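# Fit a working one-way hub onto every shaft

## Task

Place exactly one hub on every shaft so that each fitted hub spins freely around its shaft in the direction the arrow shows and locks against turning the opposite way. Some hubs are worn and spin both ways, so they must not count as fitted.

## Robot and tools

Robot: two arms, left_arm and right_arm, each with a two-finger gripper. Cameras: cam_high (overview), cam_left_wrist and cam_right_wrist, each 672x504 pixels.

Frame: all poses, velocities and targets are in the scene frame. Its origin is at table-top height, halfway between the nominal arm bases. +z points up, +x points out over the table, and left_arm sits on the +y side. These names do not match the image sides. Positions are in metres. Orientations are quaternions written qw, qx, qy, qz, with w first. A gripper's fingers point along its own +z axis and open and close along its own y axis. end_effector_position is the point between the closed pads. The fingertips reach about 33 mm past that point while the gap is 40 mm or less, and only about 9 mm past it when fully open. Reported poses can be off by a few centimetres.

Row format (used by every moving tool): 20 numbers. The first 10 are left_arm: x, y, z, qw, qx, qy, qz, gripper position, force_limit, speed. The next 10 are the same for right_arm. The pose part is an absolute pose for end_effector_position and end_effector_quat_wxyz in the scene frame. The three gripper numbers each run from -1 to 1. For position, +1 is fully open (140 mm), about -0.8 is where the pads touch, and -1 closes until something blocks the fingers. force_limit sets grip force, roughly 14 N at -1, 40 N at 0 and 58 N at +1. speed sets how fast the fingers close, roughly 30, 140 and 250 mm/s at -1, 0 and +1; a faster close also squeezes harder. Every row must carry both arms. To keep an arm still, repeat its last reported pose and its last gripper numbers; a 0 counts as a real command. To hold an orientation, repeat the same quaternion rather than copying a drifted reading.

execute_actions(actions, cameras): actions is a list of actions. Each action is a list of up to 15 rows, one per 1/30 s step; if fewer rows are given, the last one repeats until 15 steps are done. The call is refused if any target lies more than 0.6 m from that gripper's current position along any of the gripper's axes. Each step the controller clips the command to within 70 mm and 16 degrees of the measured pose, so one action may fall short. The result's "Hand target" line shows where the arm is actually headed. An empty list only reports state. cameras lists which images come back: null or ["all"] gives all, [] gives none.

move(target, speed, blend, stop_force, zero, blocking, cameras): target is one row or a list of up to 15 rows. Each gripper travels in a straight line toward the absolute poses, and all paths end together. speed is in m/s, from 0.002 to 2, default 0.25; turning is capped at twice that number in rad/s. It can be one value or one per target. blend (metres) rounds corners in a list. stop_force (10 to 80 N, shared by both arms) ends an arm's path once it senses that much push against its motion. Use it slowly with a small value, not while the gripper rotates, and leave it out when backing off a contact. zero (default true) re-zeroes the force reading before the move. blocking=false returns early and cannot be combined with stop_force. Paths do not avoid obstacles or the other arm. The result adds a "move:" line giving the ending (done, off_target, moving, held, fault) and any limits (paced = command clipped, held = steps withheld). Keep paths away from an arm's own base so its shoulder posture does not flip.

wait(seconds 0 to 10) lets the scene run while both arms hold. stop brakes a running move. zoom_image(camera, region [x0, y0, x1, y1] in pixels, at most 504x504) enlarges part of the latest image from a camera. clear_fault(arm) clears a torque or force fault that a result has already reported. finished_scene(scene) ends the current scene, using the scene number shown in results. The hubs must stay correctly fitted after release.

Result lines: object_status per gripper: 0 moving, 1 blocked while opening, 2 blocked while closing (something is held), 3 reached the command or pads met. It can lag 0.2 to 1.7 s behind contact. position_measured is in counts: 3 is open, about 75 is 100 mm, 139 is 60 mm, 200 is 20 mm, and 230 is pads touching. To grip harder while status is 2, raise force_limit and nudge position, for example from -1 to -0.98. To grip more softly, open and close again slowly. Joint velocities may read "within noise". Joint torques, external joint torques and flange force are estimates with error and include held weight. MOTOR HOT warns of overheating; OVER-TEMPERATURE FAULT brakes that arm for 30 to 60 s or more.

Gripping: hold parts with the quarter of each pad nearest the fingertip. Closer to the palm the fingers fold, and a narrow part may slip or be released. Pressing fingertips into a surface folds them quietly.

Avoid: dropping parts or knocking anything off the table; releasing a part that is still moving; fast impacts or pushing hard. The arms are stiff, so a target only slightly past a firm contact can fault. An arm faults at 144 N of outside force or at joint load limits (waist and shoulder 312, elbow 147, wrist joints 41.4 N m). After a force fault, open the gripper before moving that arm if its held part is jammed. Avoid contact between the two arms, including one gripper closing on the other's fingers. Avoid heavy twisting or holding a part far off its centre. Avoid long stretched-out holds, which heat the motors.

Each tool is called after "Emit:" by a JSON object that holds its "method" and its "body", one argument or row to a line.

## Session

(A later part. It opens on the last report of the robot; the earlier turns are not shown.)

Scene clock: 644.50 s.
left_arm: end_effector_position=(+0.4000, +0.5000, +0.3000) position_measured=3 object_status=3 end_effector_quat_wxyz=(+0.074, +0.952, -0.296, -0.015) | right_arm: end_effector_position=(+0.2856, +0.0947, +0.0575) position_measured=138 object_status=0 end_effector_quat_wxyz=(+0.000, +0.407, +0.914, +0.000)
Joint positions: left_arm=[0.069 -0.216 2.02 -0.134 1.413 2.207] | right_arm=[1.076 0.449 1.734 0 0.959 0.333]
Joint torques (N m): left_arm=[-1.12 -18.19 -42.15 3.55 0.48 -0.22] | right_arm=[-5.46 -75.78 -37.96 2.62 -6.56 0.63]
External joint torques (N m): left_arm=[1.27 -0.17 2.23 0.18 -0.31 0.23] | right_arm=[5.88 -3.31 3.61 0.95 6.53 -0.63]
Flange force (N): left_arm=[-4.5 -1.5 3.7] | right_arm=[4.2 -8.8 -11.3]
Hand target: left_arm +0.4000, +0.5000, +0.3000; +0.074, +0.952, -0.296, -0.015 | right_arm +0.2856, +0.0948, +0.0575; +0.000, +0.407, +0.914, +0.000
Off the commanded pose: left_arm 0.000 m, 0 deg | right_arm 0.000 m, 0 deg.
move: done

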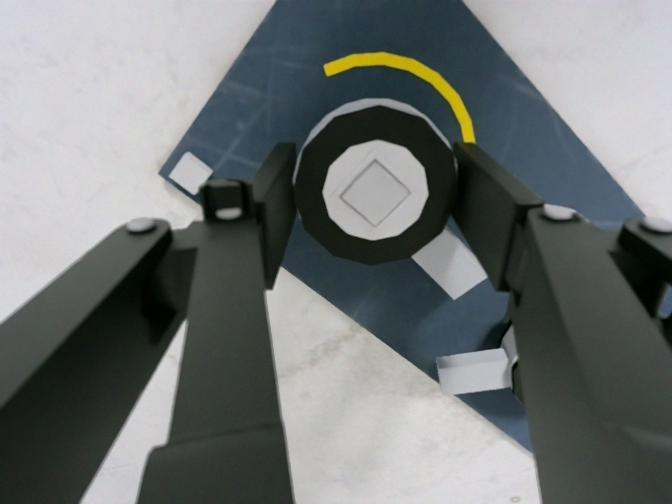

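Emit:
{"method": "move", "body": {
  "target": [
    [0.38,0.45,0.32,0.074,0.952,-0.296,-0.015,0.3,-1,-1,0.2856,0.0948,0.13,0,0.4067,0.9135,0,-1,-1,-1],
    [0.30,0.32,0.36,0.2706,0.6533,-0.2706,0.6533,0.3,-1,-1,0.42,0.05,0.36,0,0.9239,0.3827,0,-1,-1,-1]
  ],
  "speed": [0.1,0.3]
}}

Scene clock: 687.03 s.
left_arm: end_effector_position=(+0.3230, +0.3572, +0.3496) position_measured=91 object_status=3 end_effector_quat_wxyz=(+0.219, +0.793, -0.292, +0.487) | right_arm: end_effector_position=(+0.3939, +0.0587, +0.3154) position_measured=138 object_status=2 end_effector_quat_wxyz=(+0.000, +0.858, +0.514, +0.000)
Joint positions: left_arm=[0.321 -0.798 2.536 -1.151 1.016 2.995] | right_arm=[0.926 0.327 1.409 0 1.406 1.408]
Joint torques (N m): left_arm=[-2.81 32.76 -43.29 -0.32 0.15 -0.46] | right_arm=[-2.36 -79.33 -40.75 3.66 -0.9 0.56]
External joint torques (N m): left_arm=[2.82 -1.15 1.89 -0.05 -0.35 0.46] | right_arm=[2.71 4.75 -0.65 0.61 0.85 -0.56]
Flange force (N): left_arm=[0.0 0.0 0.0] | right_arm=[10.0 -1.7 -1.1]
Hand target: left_arm +0.3230, +0.3572, +0.3497; +0.219, +0.793, -0.292, +0.487 | right_arm +0.3939, +0.0587, +0.3154; +0.000, +0.858, +0.514, +0.000
Off the commanded pose: left_arm 0.045 m, 26 deg | right_arm 0.052 m, 17 deg.
move: held (left_arm; a check stopped the path), off_target (right_arm; braked when a check withheld steps of left_arm); path passed 1 of 2 targets; limits=held
pose unreachable (left arm): on one or more control steps of this call, first in action 0 (counted from 0), this arm could not follow its commanded pose, so it was not sent that pose on those steps. It may still have moved: this result reports where it is.
cause: moving toward the commanded pose would bring two parts of the arm too close to each other (joints 2 (shoulder) to 4 (forearm roll) lie between them).

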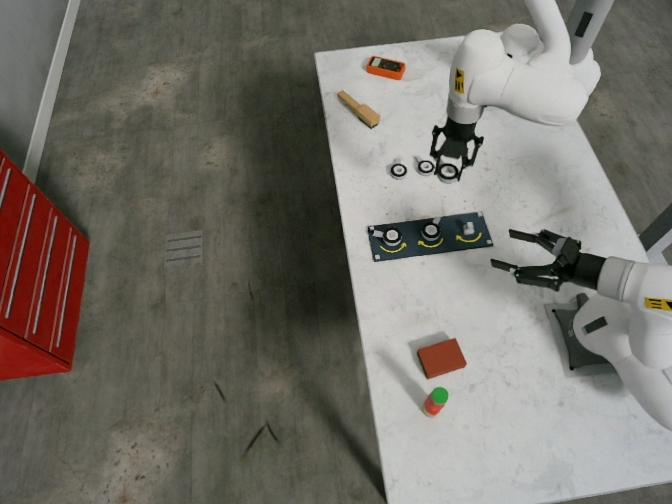

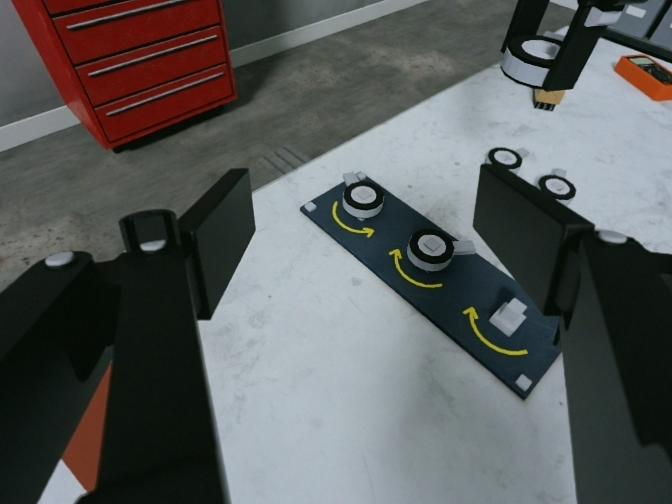

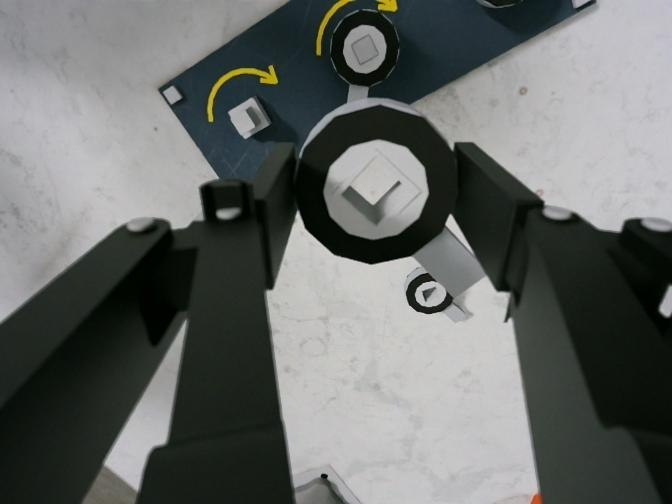

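Emit:
{"method": "move", "body": {
  "target": [
    [0.40,0.22,0.38,0.15,0.88,-0.33,0.30,0.3,-1,-1,0.46,-0.08,0.36,0,0.9239,0.3827,0,-1,-1,-1],
    [0.334,0.046,0.334,0.2706,0.6533,-0.2706,0.6533,0.3,-1,-1,0.46,-0.08,0.36,0,0.9239,0.3827,0,-1,-1,-1]
  ],
  "speed": [0.25,0.2],
  "blend": [0.05,0]
}}

Scene clock: 708.37 s.
left_arm: end_effector_position=(+0.3340, +0.0460, +0.3340) position_measured=91 object_status=3 end_effector_quat_wxyz=(+0.271, +0.653, -0.271, +0.653) | right_arm: end_effector_position=(+0.4600, -0.0800, +0.3600) position_measured=138 object_status=2 end_effector_quat_wxyz=(+0.000, +0.924, +0.383, +0.000)
Joint positions: left_arm=[-1.291 -0.201 2.638 -0.696 -0.993 1.999] | right_arm=[0.727 0.215 1.474 0 1.453 1.503]
Joint torques (N m): left_arm=[-1.7 -7.51 -27.95 2.97 -2.21 -0.27] | right_arm=[-3.21 -68.16 -40.93 3.76 -0.49 0.57]
External joint torques (N m): left_arm=[1.86 0.49 1.11 0.07 -0.26 0.27] | right_arm=[3.27 4.41 -0.8 0.53 0.43 -0.57]
Flange force (N): left_arm=[0.0 0.0 0.0] | right_arm=[9.1 -3.8 -1.2]
Hand target: left_arm +0.3340, +0.0460, +0.3340; +0.271, +0.653, -0.271, +0.653 | right_arm +0.4600, -0.0800, +0.3600; +0.000, +0.924, +0.383, +0.000
Off the commanded pose: left_arm 0.000 m, 0 deg | right_arm 0.000 m, 0 deg.
move: done

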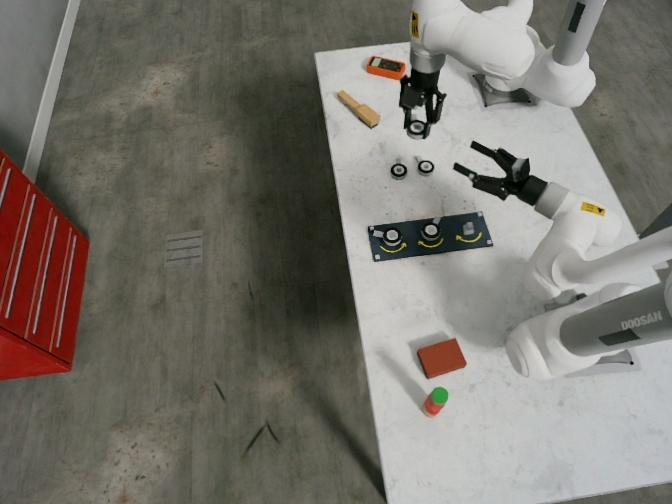

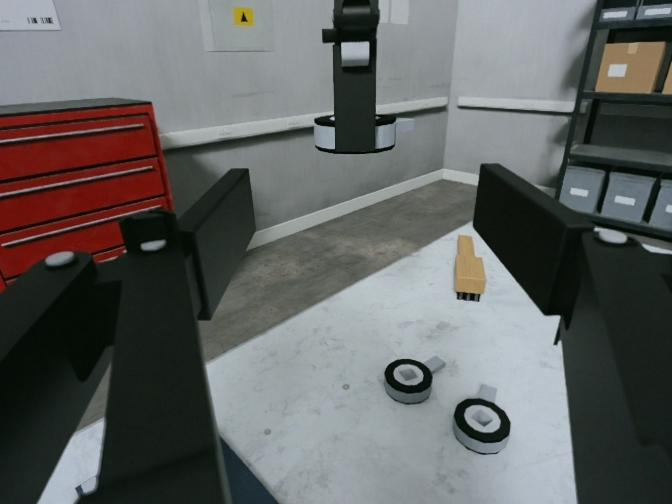

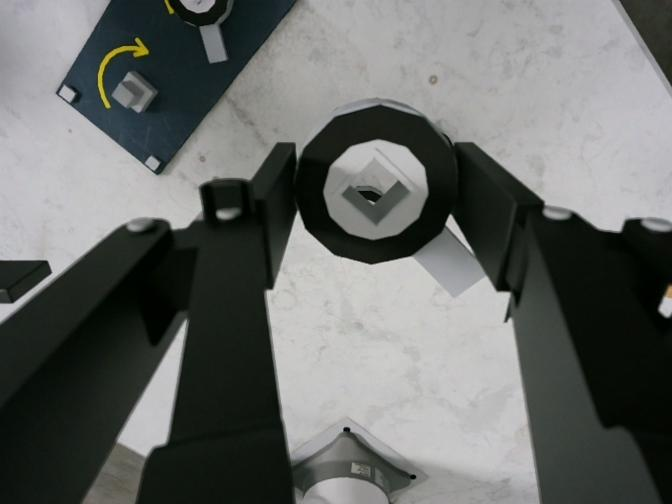

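Emit:
{"method": "move", "body": {
  "target": [0.4045,-0.0223,0.326,0.2706,0.6533,-0.2706,0.6533,0.3,-1,-1,0.46,-0.08,0.36,0,0.9239,0.3827,0,-1,-1,-1],
  "speed": 0.1,
  "cameras": ["cam_left_wrist","cam_right_wrist"]
}}

Scene clock: 725.83 s.
left_arm: end_effector_position=(+0.4045, -0.0223, +0.3260) position_measured=91 object_status=3 end_effector_quat_wxyz=(+0.271, +0.653, -0.271, +0.653) | right_arm: end_effector_position=(+0.4600, -0.0800, +0.3600) position_measured=138 object_status=2 end_effector_quat_wxyz=(+0.000, +0.924, +0.383, +0.000)
Joint positions: left_arm=[-1.125 -0.009 2.505 -0.489 -0.984 1.857] | right_arm=[0.727 0.215 1.474 0 1.453 1.503]
Joint torques (N m): left_arm=[-1.35 -24.03 -26.41 2.56 -2.23 -0.17] | right_arm=[-3.33 -68.13 -40.97 3.75 -0.44 0.52]
External joint torques (N m): left_arm=[1.44 -0.97 0.77 0.31 -0.37 0.17] | right_arm=[3.67 4.36 -0.7 0.55 0.39 -0.52]
Flange force (N): left_arm=[0.5 -5.2 -0.8] | right_arm=[8.9 -4.4 -1.0]
Hand target: left_arm +0.4045, -0.0223, +0.3260; +0.271, +0.653, -0.271, +0.653 | right_arm +0.4600, -0.0800, +0.3600; +0.000, +0.924, +0.383, +0.000
Off the commanded pose: left_arm 0.000 m, 0 deg | right_arm 0.000 m, 0 deg.
move: done

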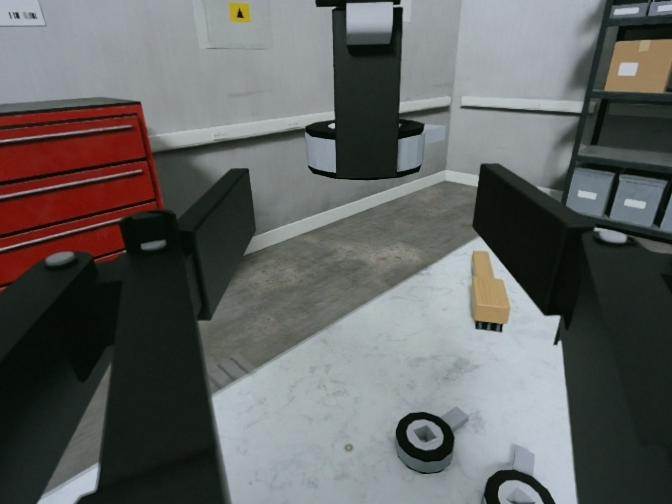

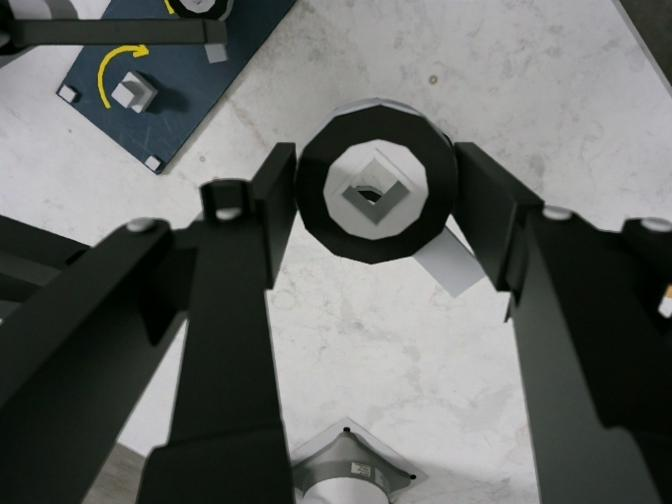

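Emit:
{"method": "move", "body": {
  "target": [0.4292,-0.0470,0.3245,0.2706,0.6533,-0.2706,0.6533,0.3,-1,-1,0.46,-0.08,0.36,0,0.9239,0.3827,0,-1,-1,-1],
  "speed": 0.06,
  "cameras": ["cam_left_wrist","cam_right_wrist"]
}}

Scene clock: 737.80 s.
left_arm: end_effector_position=(+0.4292, -0.0470, +0.3245) position_measured=91 object_status=3 end_effector_quat_wxyz=(+0.271, +0.653, -0.271, +0.653) | right_arm: end_effector_position=(+0.4600, -0.0800, +0.3600) position_measured=138 object_status=2 end_effector_quat_wxyz=(+0.000, +0.924, +0.383, +0.000)
Joint positions: left_arm=[-1.088 0.047 2.452 -0.444 -0.976 1.831] | right_arm=[0.727 0.215 1.474 0 1.453 1.503]
Joint torques (N m): left_arm=[-0.24 -32.54 -26.12 2.64 -2.35 -0.21] | right_arm=[-2.81 -68.29 -40.94 3.62 -0.47 0.45]
External joint torques (N m): left_arm=[0.37 1.44 0.38 0.22 -0.28 0.21] | right_arm=[2.91 4.51 -0.79 0.66 0.41 -0.45]
Flange force (N): left_arm=[-3.8 -0.7 1.9] | right_arm=[9.2 -3.4 -1.1]
Hand target: left_arm +0.4292, -0.0470, +0.3245; +0.271, +0.653, -0.271, +0.653 | right_arm +0.4600, -0.0800, +0.3600; +0.000, +0.924, +0.383, +0.000
Off the commanded pose: left_arm 0.000 m, 0 deg | right_arm 0.000 m, 0 deg.
move: done

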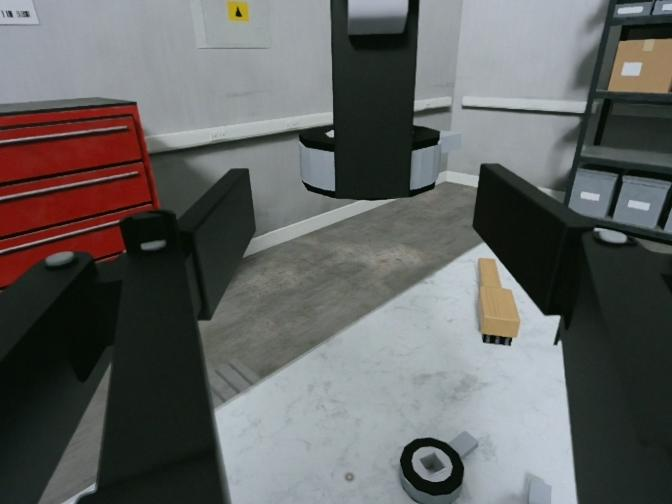

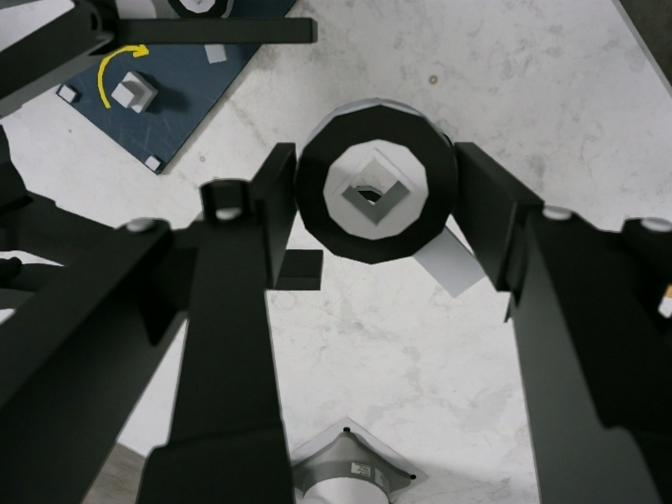

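Emit:
{"method": "move", "body": {
  "target": [0.446,-0.0684,0.3255,0.2706,0.6533,-0.2706,0.6533,0.3,-1,-1,0.46,-0.08,0.36,0,0.9239,0.3827,0,-1,-1,-1],
  "speed": 0.04,
  "cameras": ["cam_left_wrist","cam_right_wrist"]
}}

Scene clock: 761.17 s.
left_arm: end_effector_position=(+0.4460, -0.0684, +0.3255) position_measured=91 object_status=3 end_effector_quat_wxyz=(+0.271, +0.653, -0.271, +0.653) | right_arm: end_effector_position=(+0.4600, -0.0800, +0.3600) position_measured=138 object_status=2 end_effector_quat_wxyz=(+0.000, +0.924, +0.383, +0.000)
Joint positions: left_arm=[-1.071 0.085 2.406 -0.427 -0.965 1.824] | right_arm=[0.727 0.215 1.474 0 1.453 1.503]
Joint torques (N m): left_arm=[-1.97 -35.31 -26.9 2.77 -2.42 -0.24] | right_arm=[-2.87 -68.04 -41.08 3.67 -0.39 0.49]
External joint torques (N m): left_arm=[2.02 0.15 0.88 0.11 -0.2 0.24] | right_arm=[3.35 4.21 -0.59 0.62 0.34 -0.49]
Flange force (N): left_arm=[-1.2 -5.0 0.4] | right_arm=[8.4 -4.0 -0.7]
Hand target: left_arm +0.4460, -0.0684, +0.3255; +0.271, +0.653, -0.271, +0.653 | right_arm +0.4600, -0.0800, +0.3600; +0.000, +0.924, +0.383, +0.000
Off the commanded pose: left_arm 0.000 m, 0 deg | right_arm 0.000 m, 0 deg.
move: done

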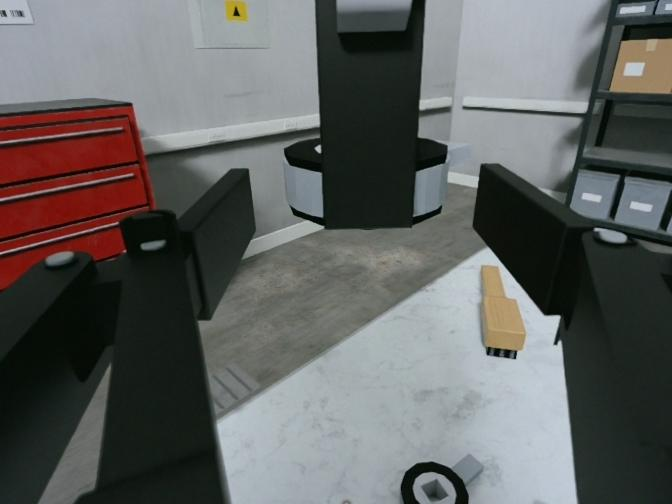

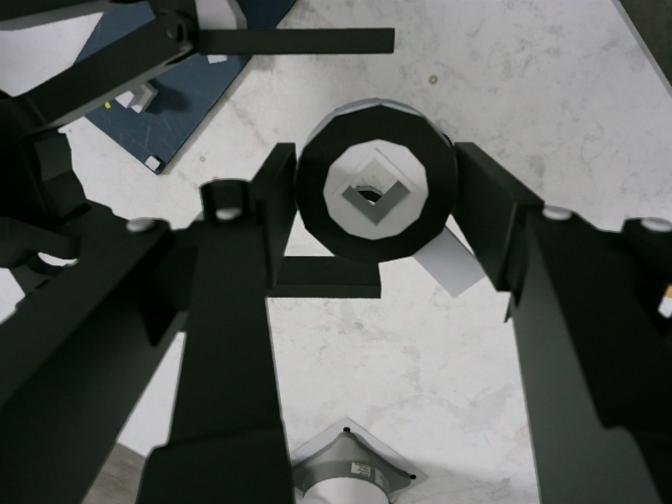

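Emit:
{"method": "move", "body": {
  "target": [
    [0.444,-0.0676,0.3262,0.2706,0.6533,-0.2706,0.6533,0.3,-1,-1,0.46,-0.08,0.36,0,0.9239,0.3827,0,-1,-1,-1],
    [0.444,-0.0676,0.3262,0.2706,0.6533,-0.2706,0.6533,-0.3,-1,-1,0.46,-0.08,0.36,0,0.9239,0.3827,0,-1,-1,-1]
  ],
  "speed": 0.04,
  "cameras": ["cam_left_wrist","cam_right_wrist"]
}}

Scene clock: 781.60 s.
left_arm: end_effector_position=(+0.4440, -0.0675, +0.3262) position_measured=138 object_status=0 end_effector_quat_wxyz=(+0.271, +0.653, -0.270, +0.653) | right_arm: end_effector_position=(+0.4600, -0.0800, +0.3600) position_measured=138 object_status=2 end_effector_quat_wxyz=(+0.000, +0.924, +0.383, +0.000)
Joint positions: left_arm=[-1.075 0.081 2.408 -0.432 -0.964 1.827] | right_arm=[0.727 0.215 1.474 0 1.453 1.503]
Joint torques (N m): left_arm=[-9.85 -35.13 -31.31 6.24 -1.73 -0.11] | right_arm=[-0.22 -65.53 -45.01 5.12 -4.68 0.42]
External joint torques (N m): left_arm=[9.99 0.14 5.18 -3.35 -0.91 0.11] | right_arm=[0.72 1.7 3.39 -0.83 4.63 -0.42]
Flange force (N): left_arm=[-3.6 -16.1 -3.1] | right_arm=[-2.2 -0.5 -2.5]
Hand target: left_arm +0.4440, -0.0676, +0.3262; +0.271, +0.653, -0.271, +0.653 | right_arm +0.4600, -0.0800, +0.3600; +0.000, +0.924, +0.383, +0.000
Off the commanded pose: left_arm 0.000 m, 0 deg | right_arm 0.000 m, 0 deg.
move: done

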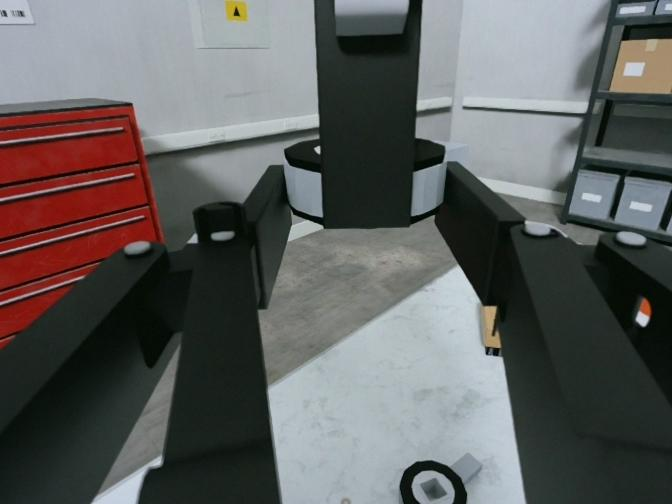

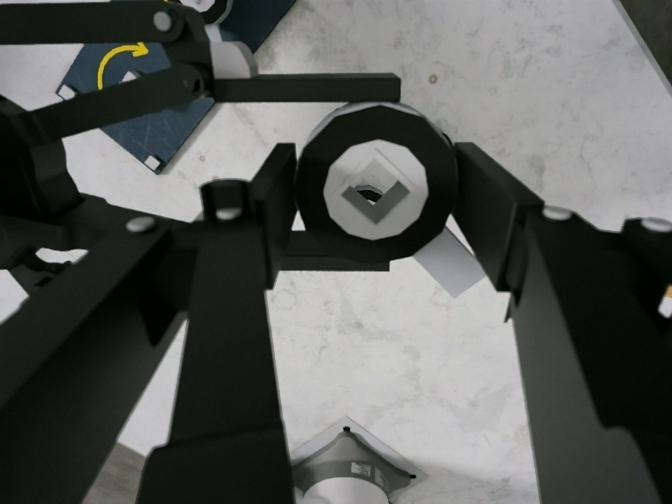

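Emit:
{"method": "move", "body": {
  "target": [0.4444,-0.0672,0.3262,0.2706,0.6533,-0.2706,0.6533,-0.3,-1,-1,0.46,-0.08,0.36,0,0.9239,0.3827,0,-1,-1,-1],
  "speed": 0.01,
  "cameras": ["cam_right_wrist"]
}}

Emit:
{"method": "zoom_image", "body": {
  "camera": "cam_right_wrist",
  "region": [270, 60, 480, 300]
}}

Scene clock: 794.23 s.
left_arm: end_effector_position=(+0.4444, -0.0672, +0.3262) position_measured=138 object_status=2 end_effector_quat_wxyz=(+0.271, +0.653, -0.271, +0.653) | right_arm: end_effector_position=(+0.4600, -0.0800, +0.3600) position_measured=138 object_status=2 end_effector_quat_wxyz=(+0.000, +0.924, +0.383, +0.000)
Joint positions: left_arm=[-1.073 0.081 2.408 -0.43 -0.964 1.827] | right_arm=[0.727 0.215 1.474 0 1.453 1.503]
Joint torques (N m): left_arm=[-3.32 -34.88 -29.56 3.73 -2.3 -0.19] | right_arm=[-0.25 -67.29 -41.71 5.07 -1.54 0.45]
External joint torques (N m): left_arm=[3.35 0.1 3.36 -0.83 -0.34 0.19] | right_arm=[0.43 3.6 0.04 -0.78 1.49 -0.45]
Flange force (N): left_arm=[-2.6 -6.6 -3.4] | right_arm=[6.3 0.1 -1.9]
Hand target: left_arm +0.4444, -0.0672, +0.3262; +0.271, +0.653, -0.271, +0.653 | right_arm +0.4600, -0.0800, +0.3600; +0.000, +0.924, +0.383, +0.000
Off the commanded pose: left_arm 0.000 m, 0 deg | right_arm 0.000 m, 0 deg.
move: done

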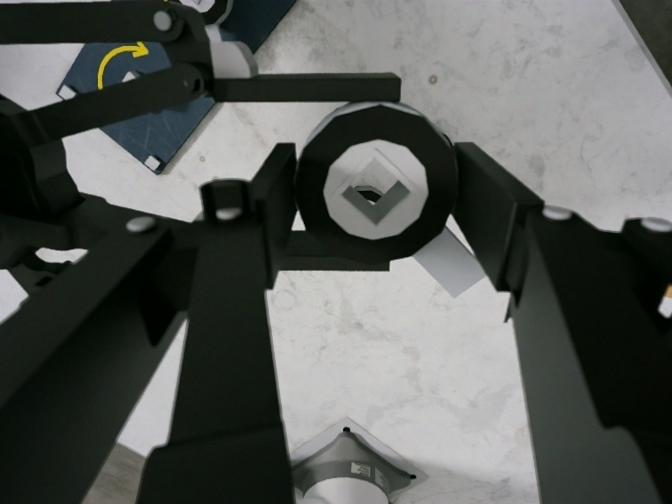

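Scaled by 2.100 (camera's finer frame: 960x720).

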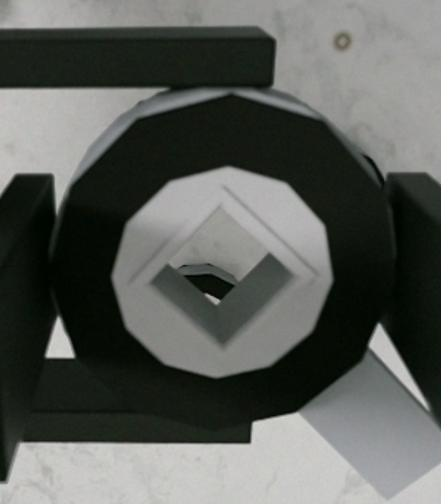

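Emit:
{"method": "move", "body": {
  "target": [
    [0.4444,-0.0672,0.3262,0.2706,0.6533,-0.2706,0.6533,-0.3,-1,-1,0.46,-0.08,0.36,0,0.9239,0.3827,0,0.3,-1,-1],
    [0.4444,-0.0672,0.3262,0.2706,0.6533,-0.2706,0.6533,-0.3,-1,-1,0.46,-0.08,0.48,0,0.9239,0.3827,0,0.3,-1,-1]
  ],
  "speed": 0.08
}}

Scene clock: 805.00 s.
left_arm: end_effector_position=(+0.4444, -0.0672, +0.3262) position_measured=138 object_status=2 end_effector_quat_wxyz=(+0.271, +0.653, -0.271, +0.653) | right_arm: end_effector_position=(+0.4600, -0.0800, +0.4800) position_measured=91 object_status=3 end_effector_quat_wxyz=(+0.000, +0.924, +0.383, +0.000)
Joint positions: left_arm=[-1.073 0.081 2.408 -0.43 -0.964 1.827] | right_arm=[0.727 0.213 1.261 0 1.668 1.503]
Joint torques (N m): left_arm=[-1.76 -37.91 -29.46 3.04 -3.52 -0.26] | right_arm=[-3.04 -65.66 -39.9 3.68 -0.41 0.49]
External joint torques (N m): left_arm=[1.89 2.69 3.27 -0.14 0.87 0.26] | right_arm=[2.9 2.27 -1.79 0.59 0.36 -0.49]
Flange force (N): left_arm=[-5.0 -4.6 0.3] | right_arm=[7.9 -3.4 -4.6]
Hand target: left_arm +0.4444, -0.0672, +0.3262; +0.271, +0.653, -0.271, +0.653 | right_arm +0.4600, -0.0800, +0.4800; +0.000, +0.924, +0.383, +0.000
Off the commanded pose: left_arm 0.000 m, 0 deg | right_arm 0.000 m, 0 deg.
move: done

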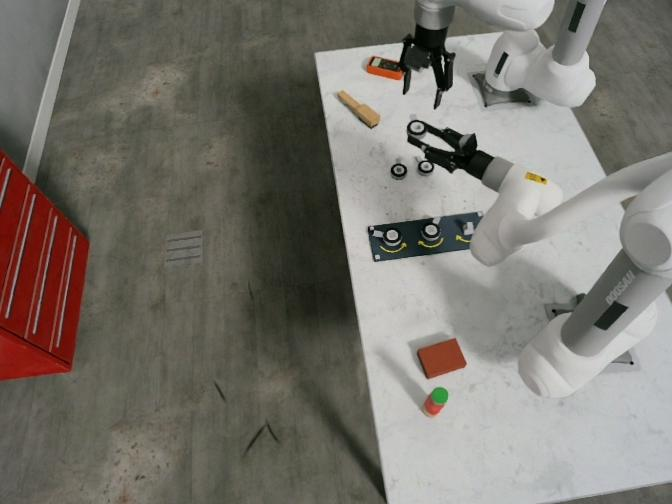

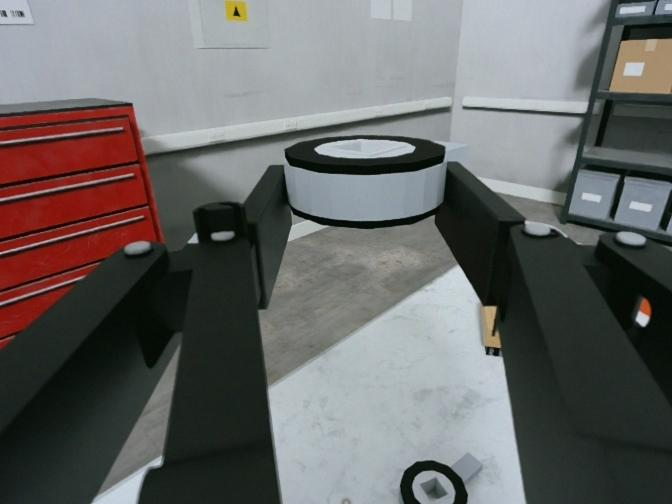

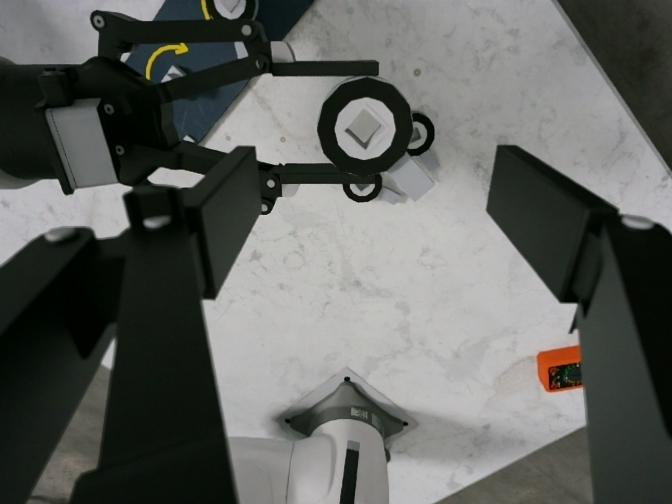

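Emit:
{"method": "move", "body": {
  "target": [
    [0.4444,-0.0672,0.3262,0.6533,0.6533,0.2706,0.2706,-0.3,-1,-1,0.46,-0.08,0.46,0,0.9239,0.3827,0,0.3,-1,-1],
    [0.4444,-0.0672,0.3262,0.6533,0.2706,0.6533,-0.2706,-0.3,-1,-1,0.46,-0.08,0.44,0,0.9239,0.3827,0,0.3,-1,-1]
  ],
  "speed": 0.3
}}

Scene clock: 827.73 s.
left_arm: end_effector_position=(+0.4444, -0.0672, +0.3262) position_measured=138 object_status=2 end_effector_quat_wxyz=(+0.653, +0.271, +0.653, -0.271) | right_arm: end_effector_position=(+0.4600, -0.0800, +0.4400) position_measured=91 object_status=3 end_effector_quat_wxyz=(+0.000, +0.924, +0.383, +0.000)
Joint positions: left_arm=[-1.073 0.081 2.408 -0.43 -0.964 -1.315] | right_arm=[0.727 0.209 1.338 0 1.595 1.503]
Joint torques (N m): left_arm=[-0.94 -38.11 -29.46 2.97 -3.5 -0.19] | right_arm=[-2.61 -66.19 -39.54 3.74 -0.48 0.49]
External joint torques (N m): left_arm=[0.91 3.77 3.31 -0.07 0.88 0.19] | right_arm=[2.92 2.84 -2.37 0.57 0.43 -0.49]
Flange force (N): left_arm=[7.3 2.2 1.0] | right_arm=[10.0 -3.4 -5.2]
Hand target: left_arm +0.4444, -0.0672, +0.3262; +0.653, +0.271, +0.653, -0.271 | right_arm +0.4600, -0.0800, +0.4400; +0.000, +0.924, +0.383, +0.000
Off the commanded pose: left_arm 0.000 m, 0 deg | right_arm 0.000 m, 0 deg.
move: done

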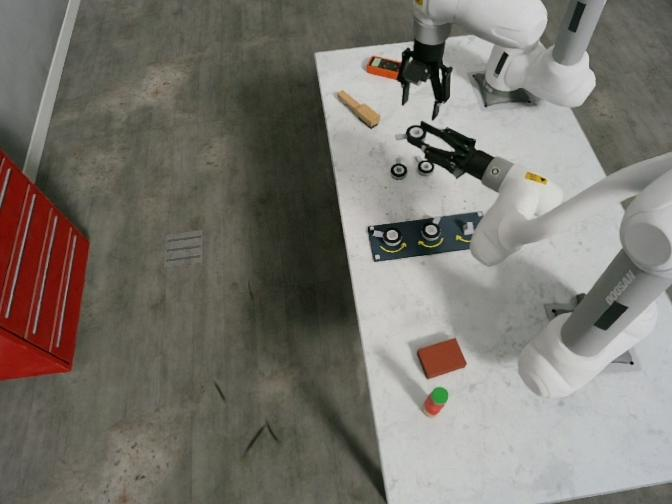

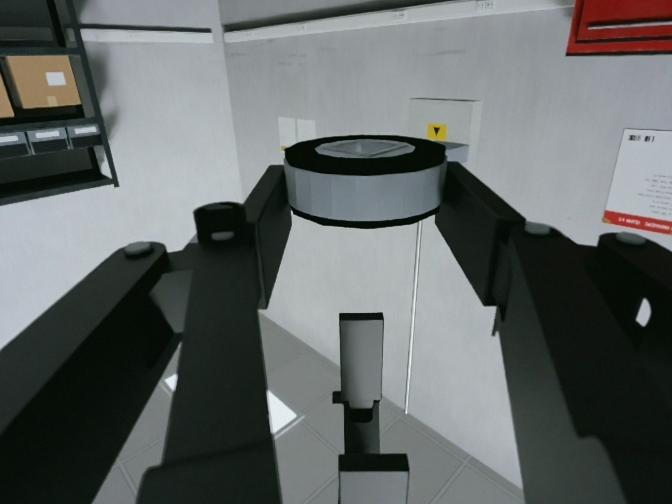

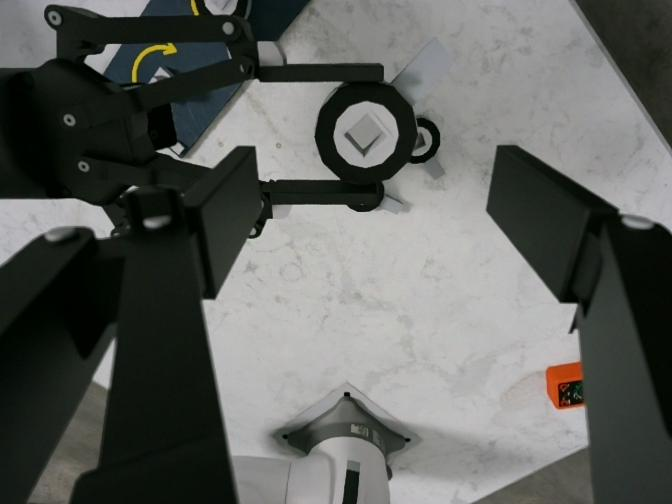

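Emit:
{"method": "move", "body": {
  "target": [
    [0.4444,-0.0672,0.3262,0.6533,0.2706,0.6533,-0.2706,-0.3,-1,-1,0.4619,-0.0763,0.39,0,0.9239,0.3827,0,0.3,-1,-1]
  ],
  "speed": 0.08,
  "cameras": ["cam_right_wrist","cam_left_wrist"]
}}

Scene clock: 841.33 s.
left_arm: end_effector_position=(+0.4444, -0.0672, +0.3262) position_measured=138 object_status=2 end_effector_quat_wxyz=(+0.653, +0.271, +0.653, -0.271) | right_arm: end_effector_position=(+0.4619, -0.0763, +0.3901) position_measured=91 object_status=3 end_effector_quat_wxyz=(+0.000, +0.924, +0.383, +0.000)
Joint positions: left_arm=[-1.073 0.081 2.408 -0.43 -0.964 -1.315] | right_arm=[0.729 0.217 1.417 0 1.507 1.505]
Joint torques (N m): left_arm=[-2.11 -38.27 -29.68 3.01 -3.55 -0.19] | right_arm=[-3.15 -66.57 -39.07 3.73 -0.58 0.51]
External joint torques (N m): left_arm=[2.2 3.39 3.5 -0.11 0.9 0.19] | right_arm=[3.22 2.49 -2.83 0.57 0.52 -0.51]
Flange force (N): left_arm=[6.6 5.4 1.2] | right_arm=[10.2 -3.8 -5.4]
Hand target: left_arm +0.4444, -0.0672, +0.3262; +0.653, +0.271, +0.653, -0.271 | right_arm +0.4619, -0.0763, +0.3900; +0.000, +0.924, +0.383, +0.000
Off the commanded pose: left_arm 0.000 m, 0 deg | right_arm 0.000 m, 0 deg.
move: done
Images, in order (width x height): cam_left_wrist 672x504, cam_right_wrist 672x504.

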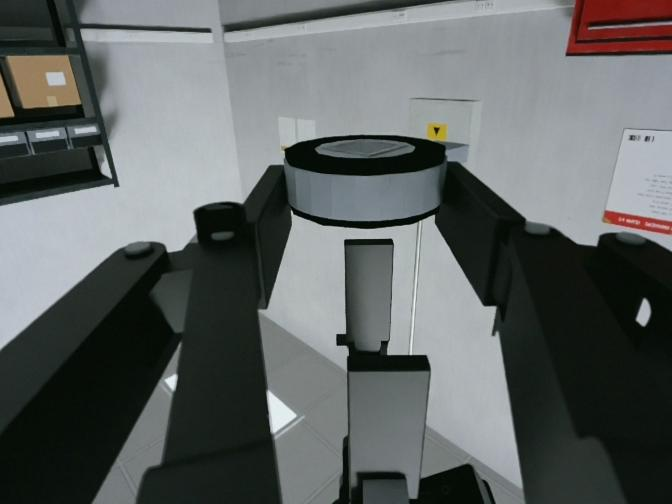

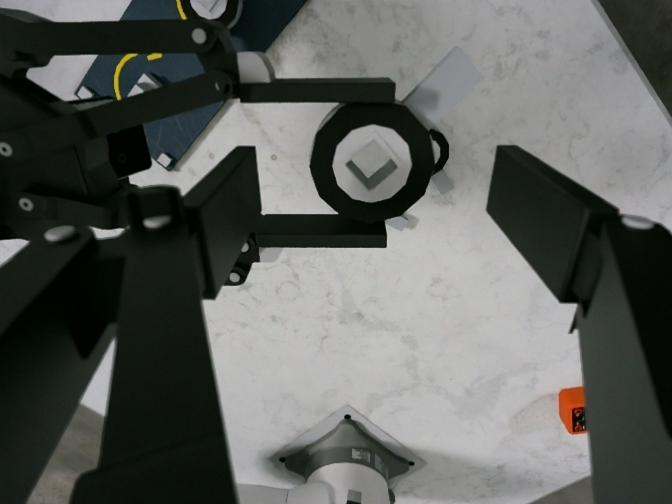

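Emit:
{"method": "move", "body": {
  "target": [
    [0.4444,-0.0672,0.3262,0.6533,0.2706,0.6533,-0.2706,-0.3,-1,-1,0.46,-0.079,0.36,0,0.9239,0.3827,0,0.3,-1,-1]
  ],
  "speed": 0.06,
  "cameras": ["cam_right_wrist","cam_left_wrist"]
}}

Scene clock: 875.27 s.
left_arm: end_effector_position=(+0.4444, -0.0672, +0.3262) position_measured=138 object_status=2 end_effector_quat_wxyz=(+0.653, +0.271, +0.653, -0.271) | right_arm: end_effector_position=(+0.4600, -0.0790, +0.3600) position_measured=91 object_status=3 end_effector_quat_wxyz=(+0.000, +0.924, +0.383, +0.000)
Joint positions: left_arm=[-1.073 0.081 2.408 -0.43 -0.964 -1.315] | right_arm=[0.728 0.216 1.472 0 1.453 1.504]
Joint torques (N m): left_arm=[-1.9 -38.09 -29.61 3.02 -3.43 -0.28] | right_arm=[-2.88 -66.14 -39.4 3.68 -0.6 0.49]
External joint torques (N m): left_arm=[2 3.28 3.47 -0.12 0.79 0.28] | right_arm=[2.98 2.29 -2.29 0.6 0.55 -0.49]
Flange force (N): left_arm=[6.5 4.7 0.8] | right_arm=[8.7 -3.5 -4.1]
Hand target: left_arm +0.4444, -0.0672, +0.3262; +0.653, +0.271, +0.653, -0.271 | right_arm +0.4600, -0.0790, +0.3600; +0.000, +0.924, +0.383, +0.000
Off the commanded pose: left_arm 0.000 m, 0 deg | right_arm 0.000 m, 0 deg.
move: done
Images, in order (width x height): cam_left_wrist 672x504, cam_right_wrist 672x504.

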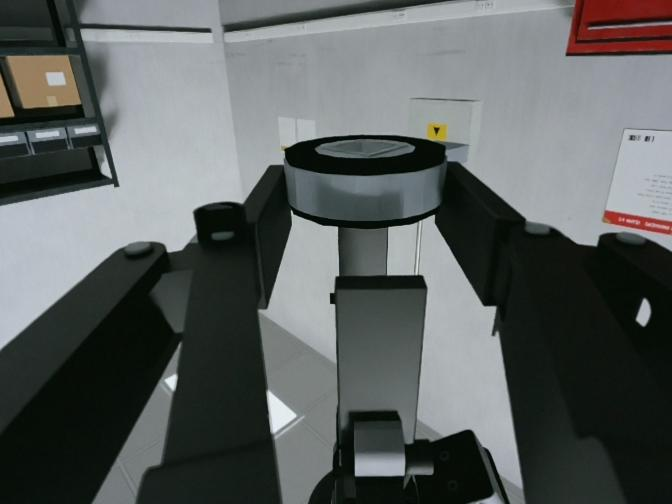

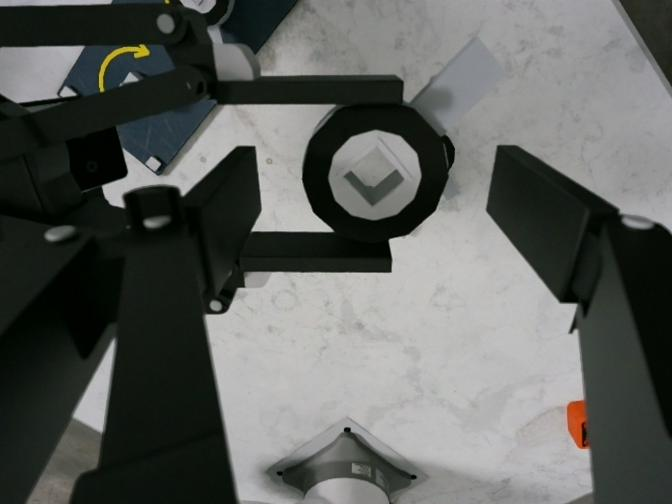

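Emit:
{"method": "move", "body": {
  "target": [
    [0.4444,-0.0672,0.3262,0.6533,0.2706,0.6533,-0.2706,-0.3,-1,-1,0.461,-0.0788,0.34,0,0.9239,0.3827,0,0.3,-1,-1]
  ],
  "speed": 0.05,
  "cameras": ["cam_right_wrist","cam_left_wrist"]
}}

Scene clock: 888.67 s.
left_arm: end_effector_position=(+0.4444, -0.0672, +0.3262) position_measured=138 object_status=2 end_effector_quat_wxyz=(+0.653, +0.271, +0.653, -0.271) | right_arm: end_effector_position=(+0.4610, -0.0788, +0.3401) position_measured=91 object_status=3 end_effector_quat_wxyz=(+0.000, +0.924, +0.383, +0.000)
Joint positions: left_arm=[-1.073 0.081 2.408 -0.43 -0.964 -1.315] | right_arm=[0.727 0.222 1.501 0 1.419 1.503]
Joint torques (N m): left_arm=[-1.42 -37.79 -29.61 3 -3.47 -0.27] | right_arm=[-2.72 -66.35 -38.23 3.71 -0.32 0.58]
External joint torques (N m): left_arm=[1.44 3.33 3.55 -0.11 0.84 0.27] | right_arm=[2.7 2.21 -3.23 0.55 0.27 -0.58]
Flange force (N): left_arm=[6.5 3.5 0.3] | right_arm=[10.3 -2.9 -4.8]
Hand target: left_arm +0.4444, -0.0672, +0.3262; +0.653, +0.271, +0.653, -0.271 | right_arm +0.4610, -0.0788, +0.3400; +0.000, +0.924, +0.383, +0.000
Off the commanded pose: left_arm 0.000 m, 0 deg | right_arm 0.000 m, 0 deg.
move: done
Images, in order (width x height): cam_left_wrist 672x504, cam_right_wrist 672x504.

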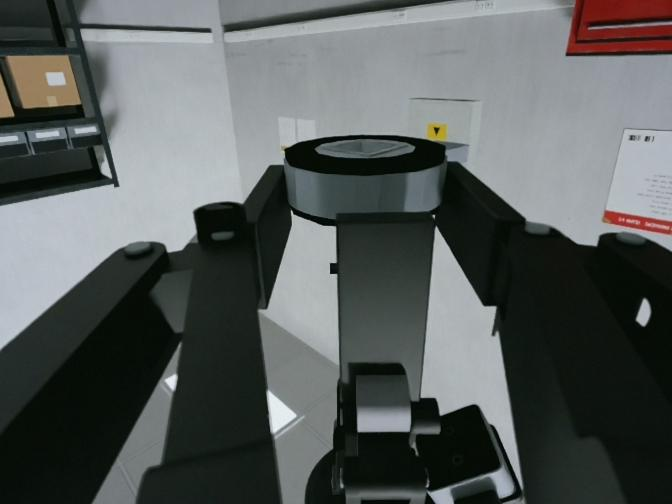

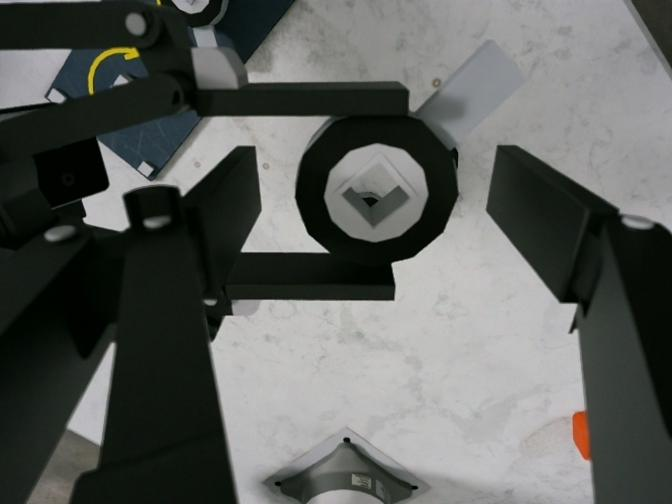

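Emit:
{"method": "move", "body": {
  "target": [
    [0.4444,-0.0672,0.3262,0.6533,0.2706,0.6533,-0.2706,-0.3,-1,-1,0.4597,-0.0801,0.343,0,0.9239,0.3827,0,0.3,-1,-1],
    [0.4444,-0.0672,0.3262,0.6533,0.2706,0.6533,-0.2706,-0.3,-1,-1,0.4597,-0.0801,0.343,0,0.9239,0.3827,0,-1,-1,-1]
  ],
  "speed": 0.05,
  "cameras": ["cam_right_wrist","cam_left_wrist"]
}}

Scene clock: 949.87 s.
left_arm: end_effector_position=(+0.4444, -0.0672, +0.3262) position_measured=138 object_status=2 end_effector_quat_wxyz=(+0.653, +0.271, +0.653, -0.271) | right_arm: end_effector_position=(+0.4597, -0.0801, +0.3430) position_measured=138 object_status=2 end_effector_quat_wxyz=(+0.000, +0.924, +0.383, +0.000)
Joint positions: left_arm=[-1.073 0.081 2.408 -0.43 -0.964 -1.315] | right_arm=[0.727 0.218 1.5 0 1.423 1.503]
Joint torques (N m): left_arm=[-1.11 -38.14 -31.46 3.09 -3.96 -0.27] | right_arm=[-0.59 -65.13 -38.22 4.76 -0.35 0.61]
External joint torques (N m): left_arm=[1.22 3.24 5.3 -0.19 1.32 0.27] | right_arm=[0.57 1.42 -3.21 -0.53 0.3 -0.61]
Flange force (N): left_arm=[6.5 3.8 -2.7] | right_arm=[8.8 0.2 -5.0]
Hand target: left_arm +0.4444, -0.0672, +0.3262; +0.653, +0.271, +0.653, -0.271 | right_arm +0.4597, -0.0801, +0.3430; +0.000, +0.924, +0.383, +0.000
Off the commanded pose: left_arm 0.000 m, 0 deg | right_arm 0.000 m, 0 deg.
move: done
Images, in order (width x height): cam_left_wrist 672x504, cam_right_wrist 672x504.

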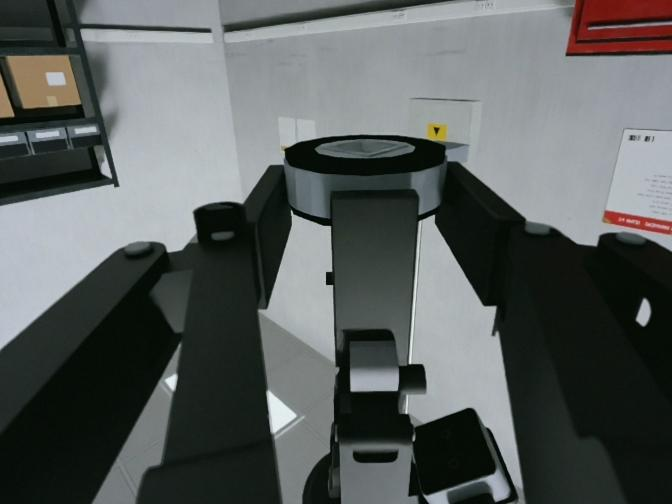

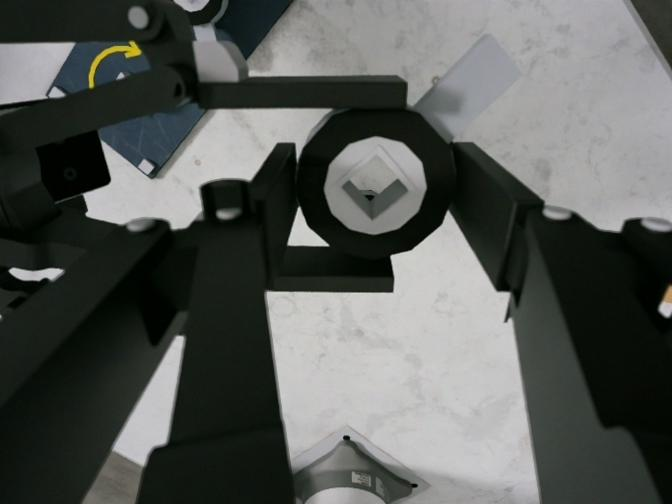

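Emit:
{"method": "move", "body": {
  "target": [
    [0.4444,-0.0672,0.3262,0.6533,0.2706,0.6533,-0.2706,0.3,-1,-1,0.4597,-0.0801,0.343,0,0.9239,0.3827,0,-1,-1,-1],
    [0.334,0.0432,0.3262,0.6533,0.2706,0.6533,-0.2706,0.3,-1,-1,0.4597,-0.0801,0.343,0,0.9239,0.3827,0,-1,-1,-1]
  ],
  "speed": [0.05,0.12],
  "cameras": ["cam_right_wrist"]
}}

Emit:
{"method": "zoom_image", "body": {
  "camera": "cam_right_wrist",
  "region": [330, 150, 420, 230]
}}

Scene clock: 960.67 s.
left_arm: end_effector_position=(+0.3340, +0.0432, +0.3262) position_measured=91 object_status=3 end_effector_quat_wxyz=(+0.653, +0.271, +0.653, -0.271) | right_arm: end_effector_position=(+0.4597, -0.0801, +0.3430) position_measured=138 object_status=2 end_effector_quat_wxyz=(+0.000, +0.924, +0.383, +0.000)
Joint positions: left_arm=[-1.293 -0.175 2.643 -0.686 -1.018 -1.164] | right_arm=[0.727 0.218 1.5 0 1.423 1.503]
Joint torques (N m): left_arm=[-1.78 -9.27 -27 2.85 -2.3 -0.26] | right_arm=[-2.99 -68.35 -40.49 3.62 -0.34 0.48]
External joint torques (N m): left_arm=[1.98 0.46 1.14 0.1 -0.2 0.26] | right_arm=[3.45 4.42 -0.99 0.66 0.29 -0.48]
Flange force (N): left_arm=[0.0 0.0 0.0] | right_arm=[9.5 -4.2 -1.0]
Hand target: left_arm +0.3340, +0.0432, +0.3262; +0.653, +0.271, +0.653, -0.271 | right_arm +0.4597, -0.0801, +0.3430; +0.000, +0.924, +0.383, +0.000
Off the commanded pose: left_arm 0.000 m, 0 deg | right_arm 0.000 m, 0 deg.
move: done

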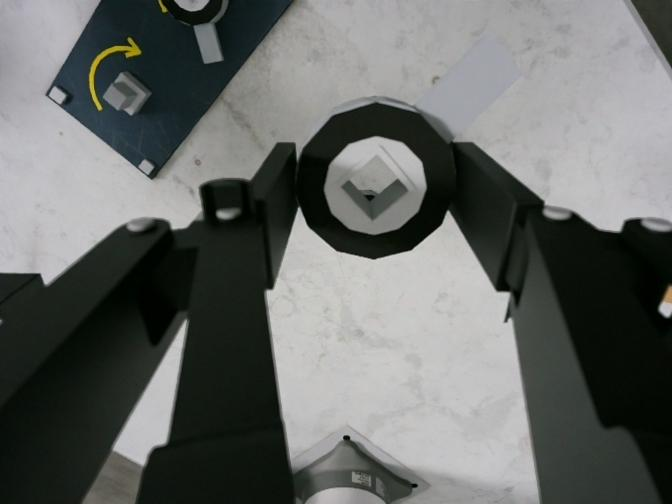

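Scaled by 5.600 (camera's finer frame: 960x720).

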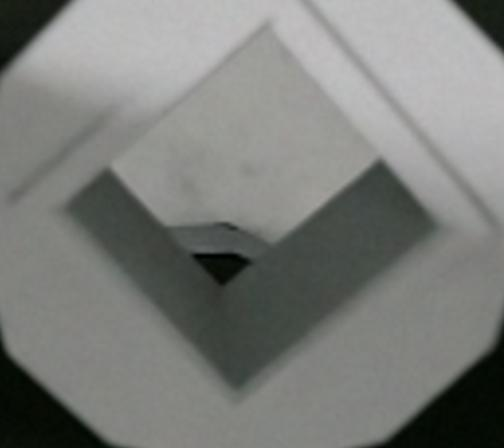

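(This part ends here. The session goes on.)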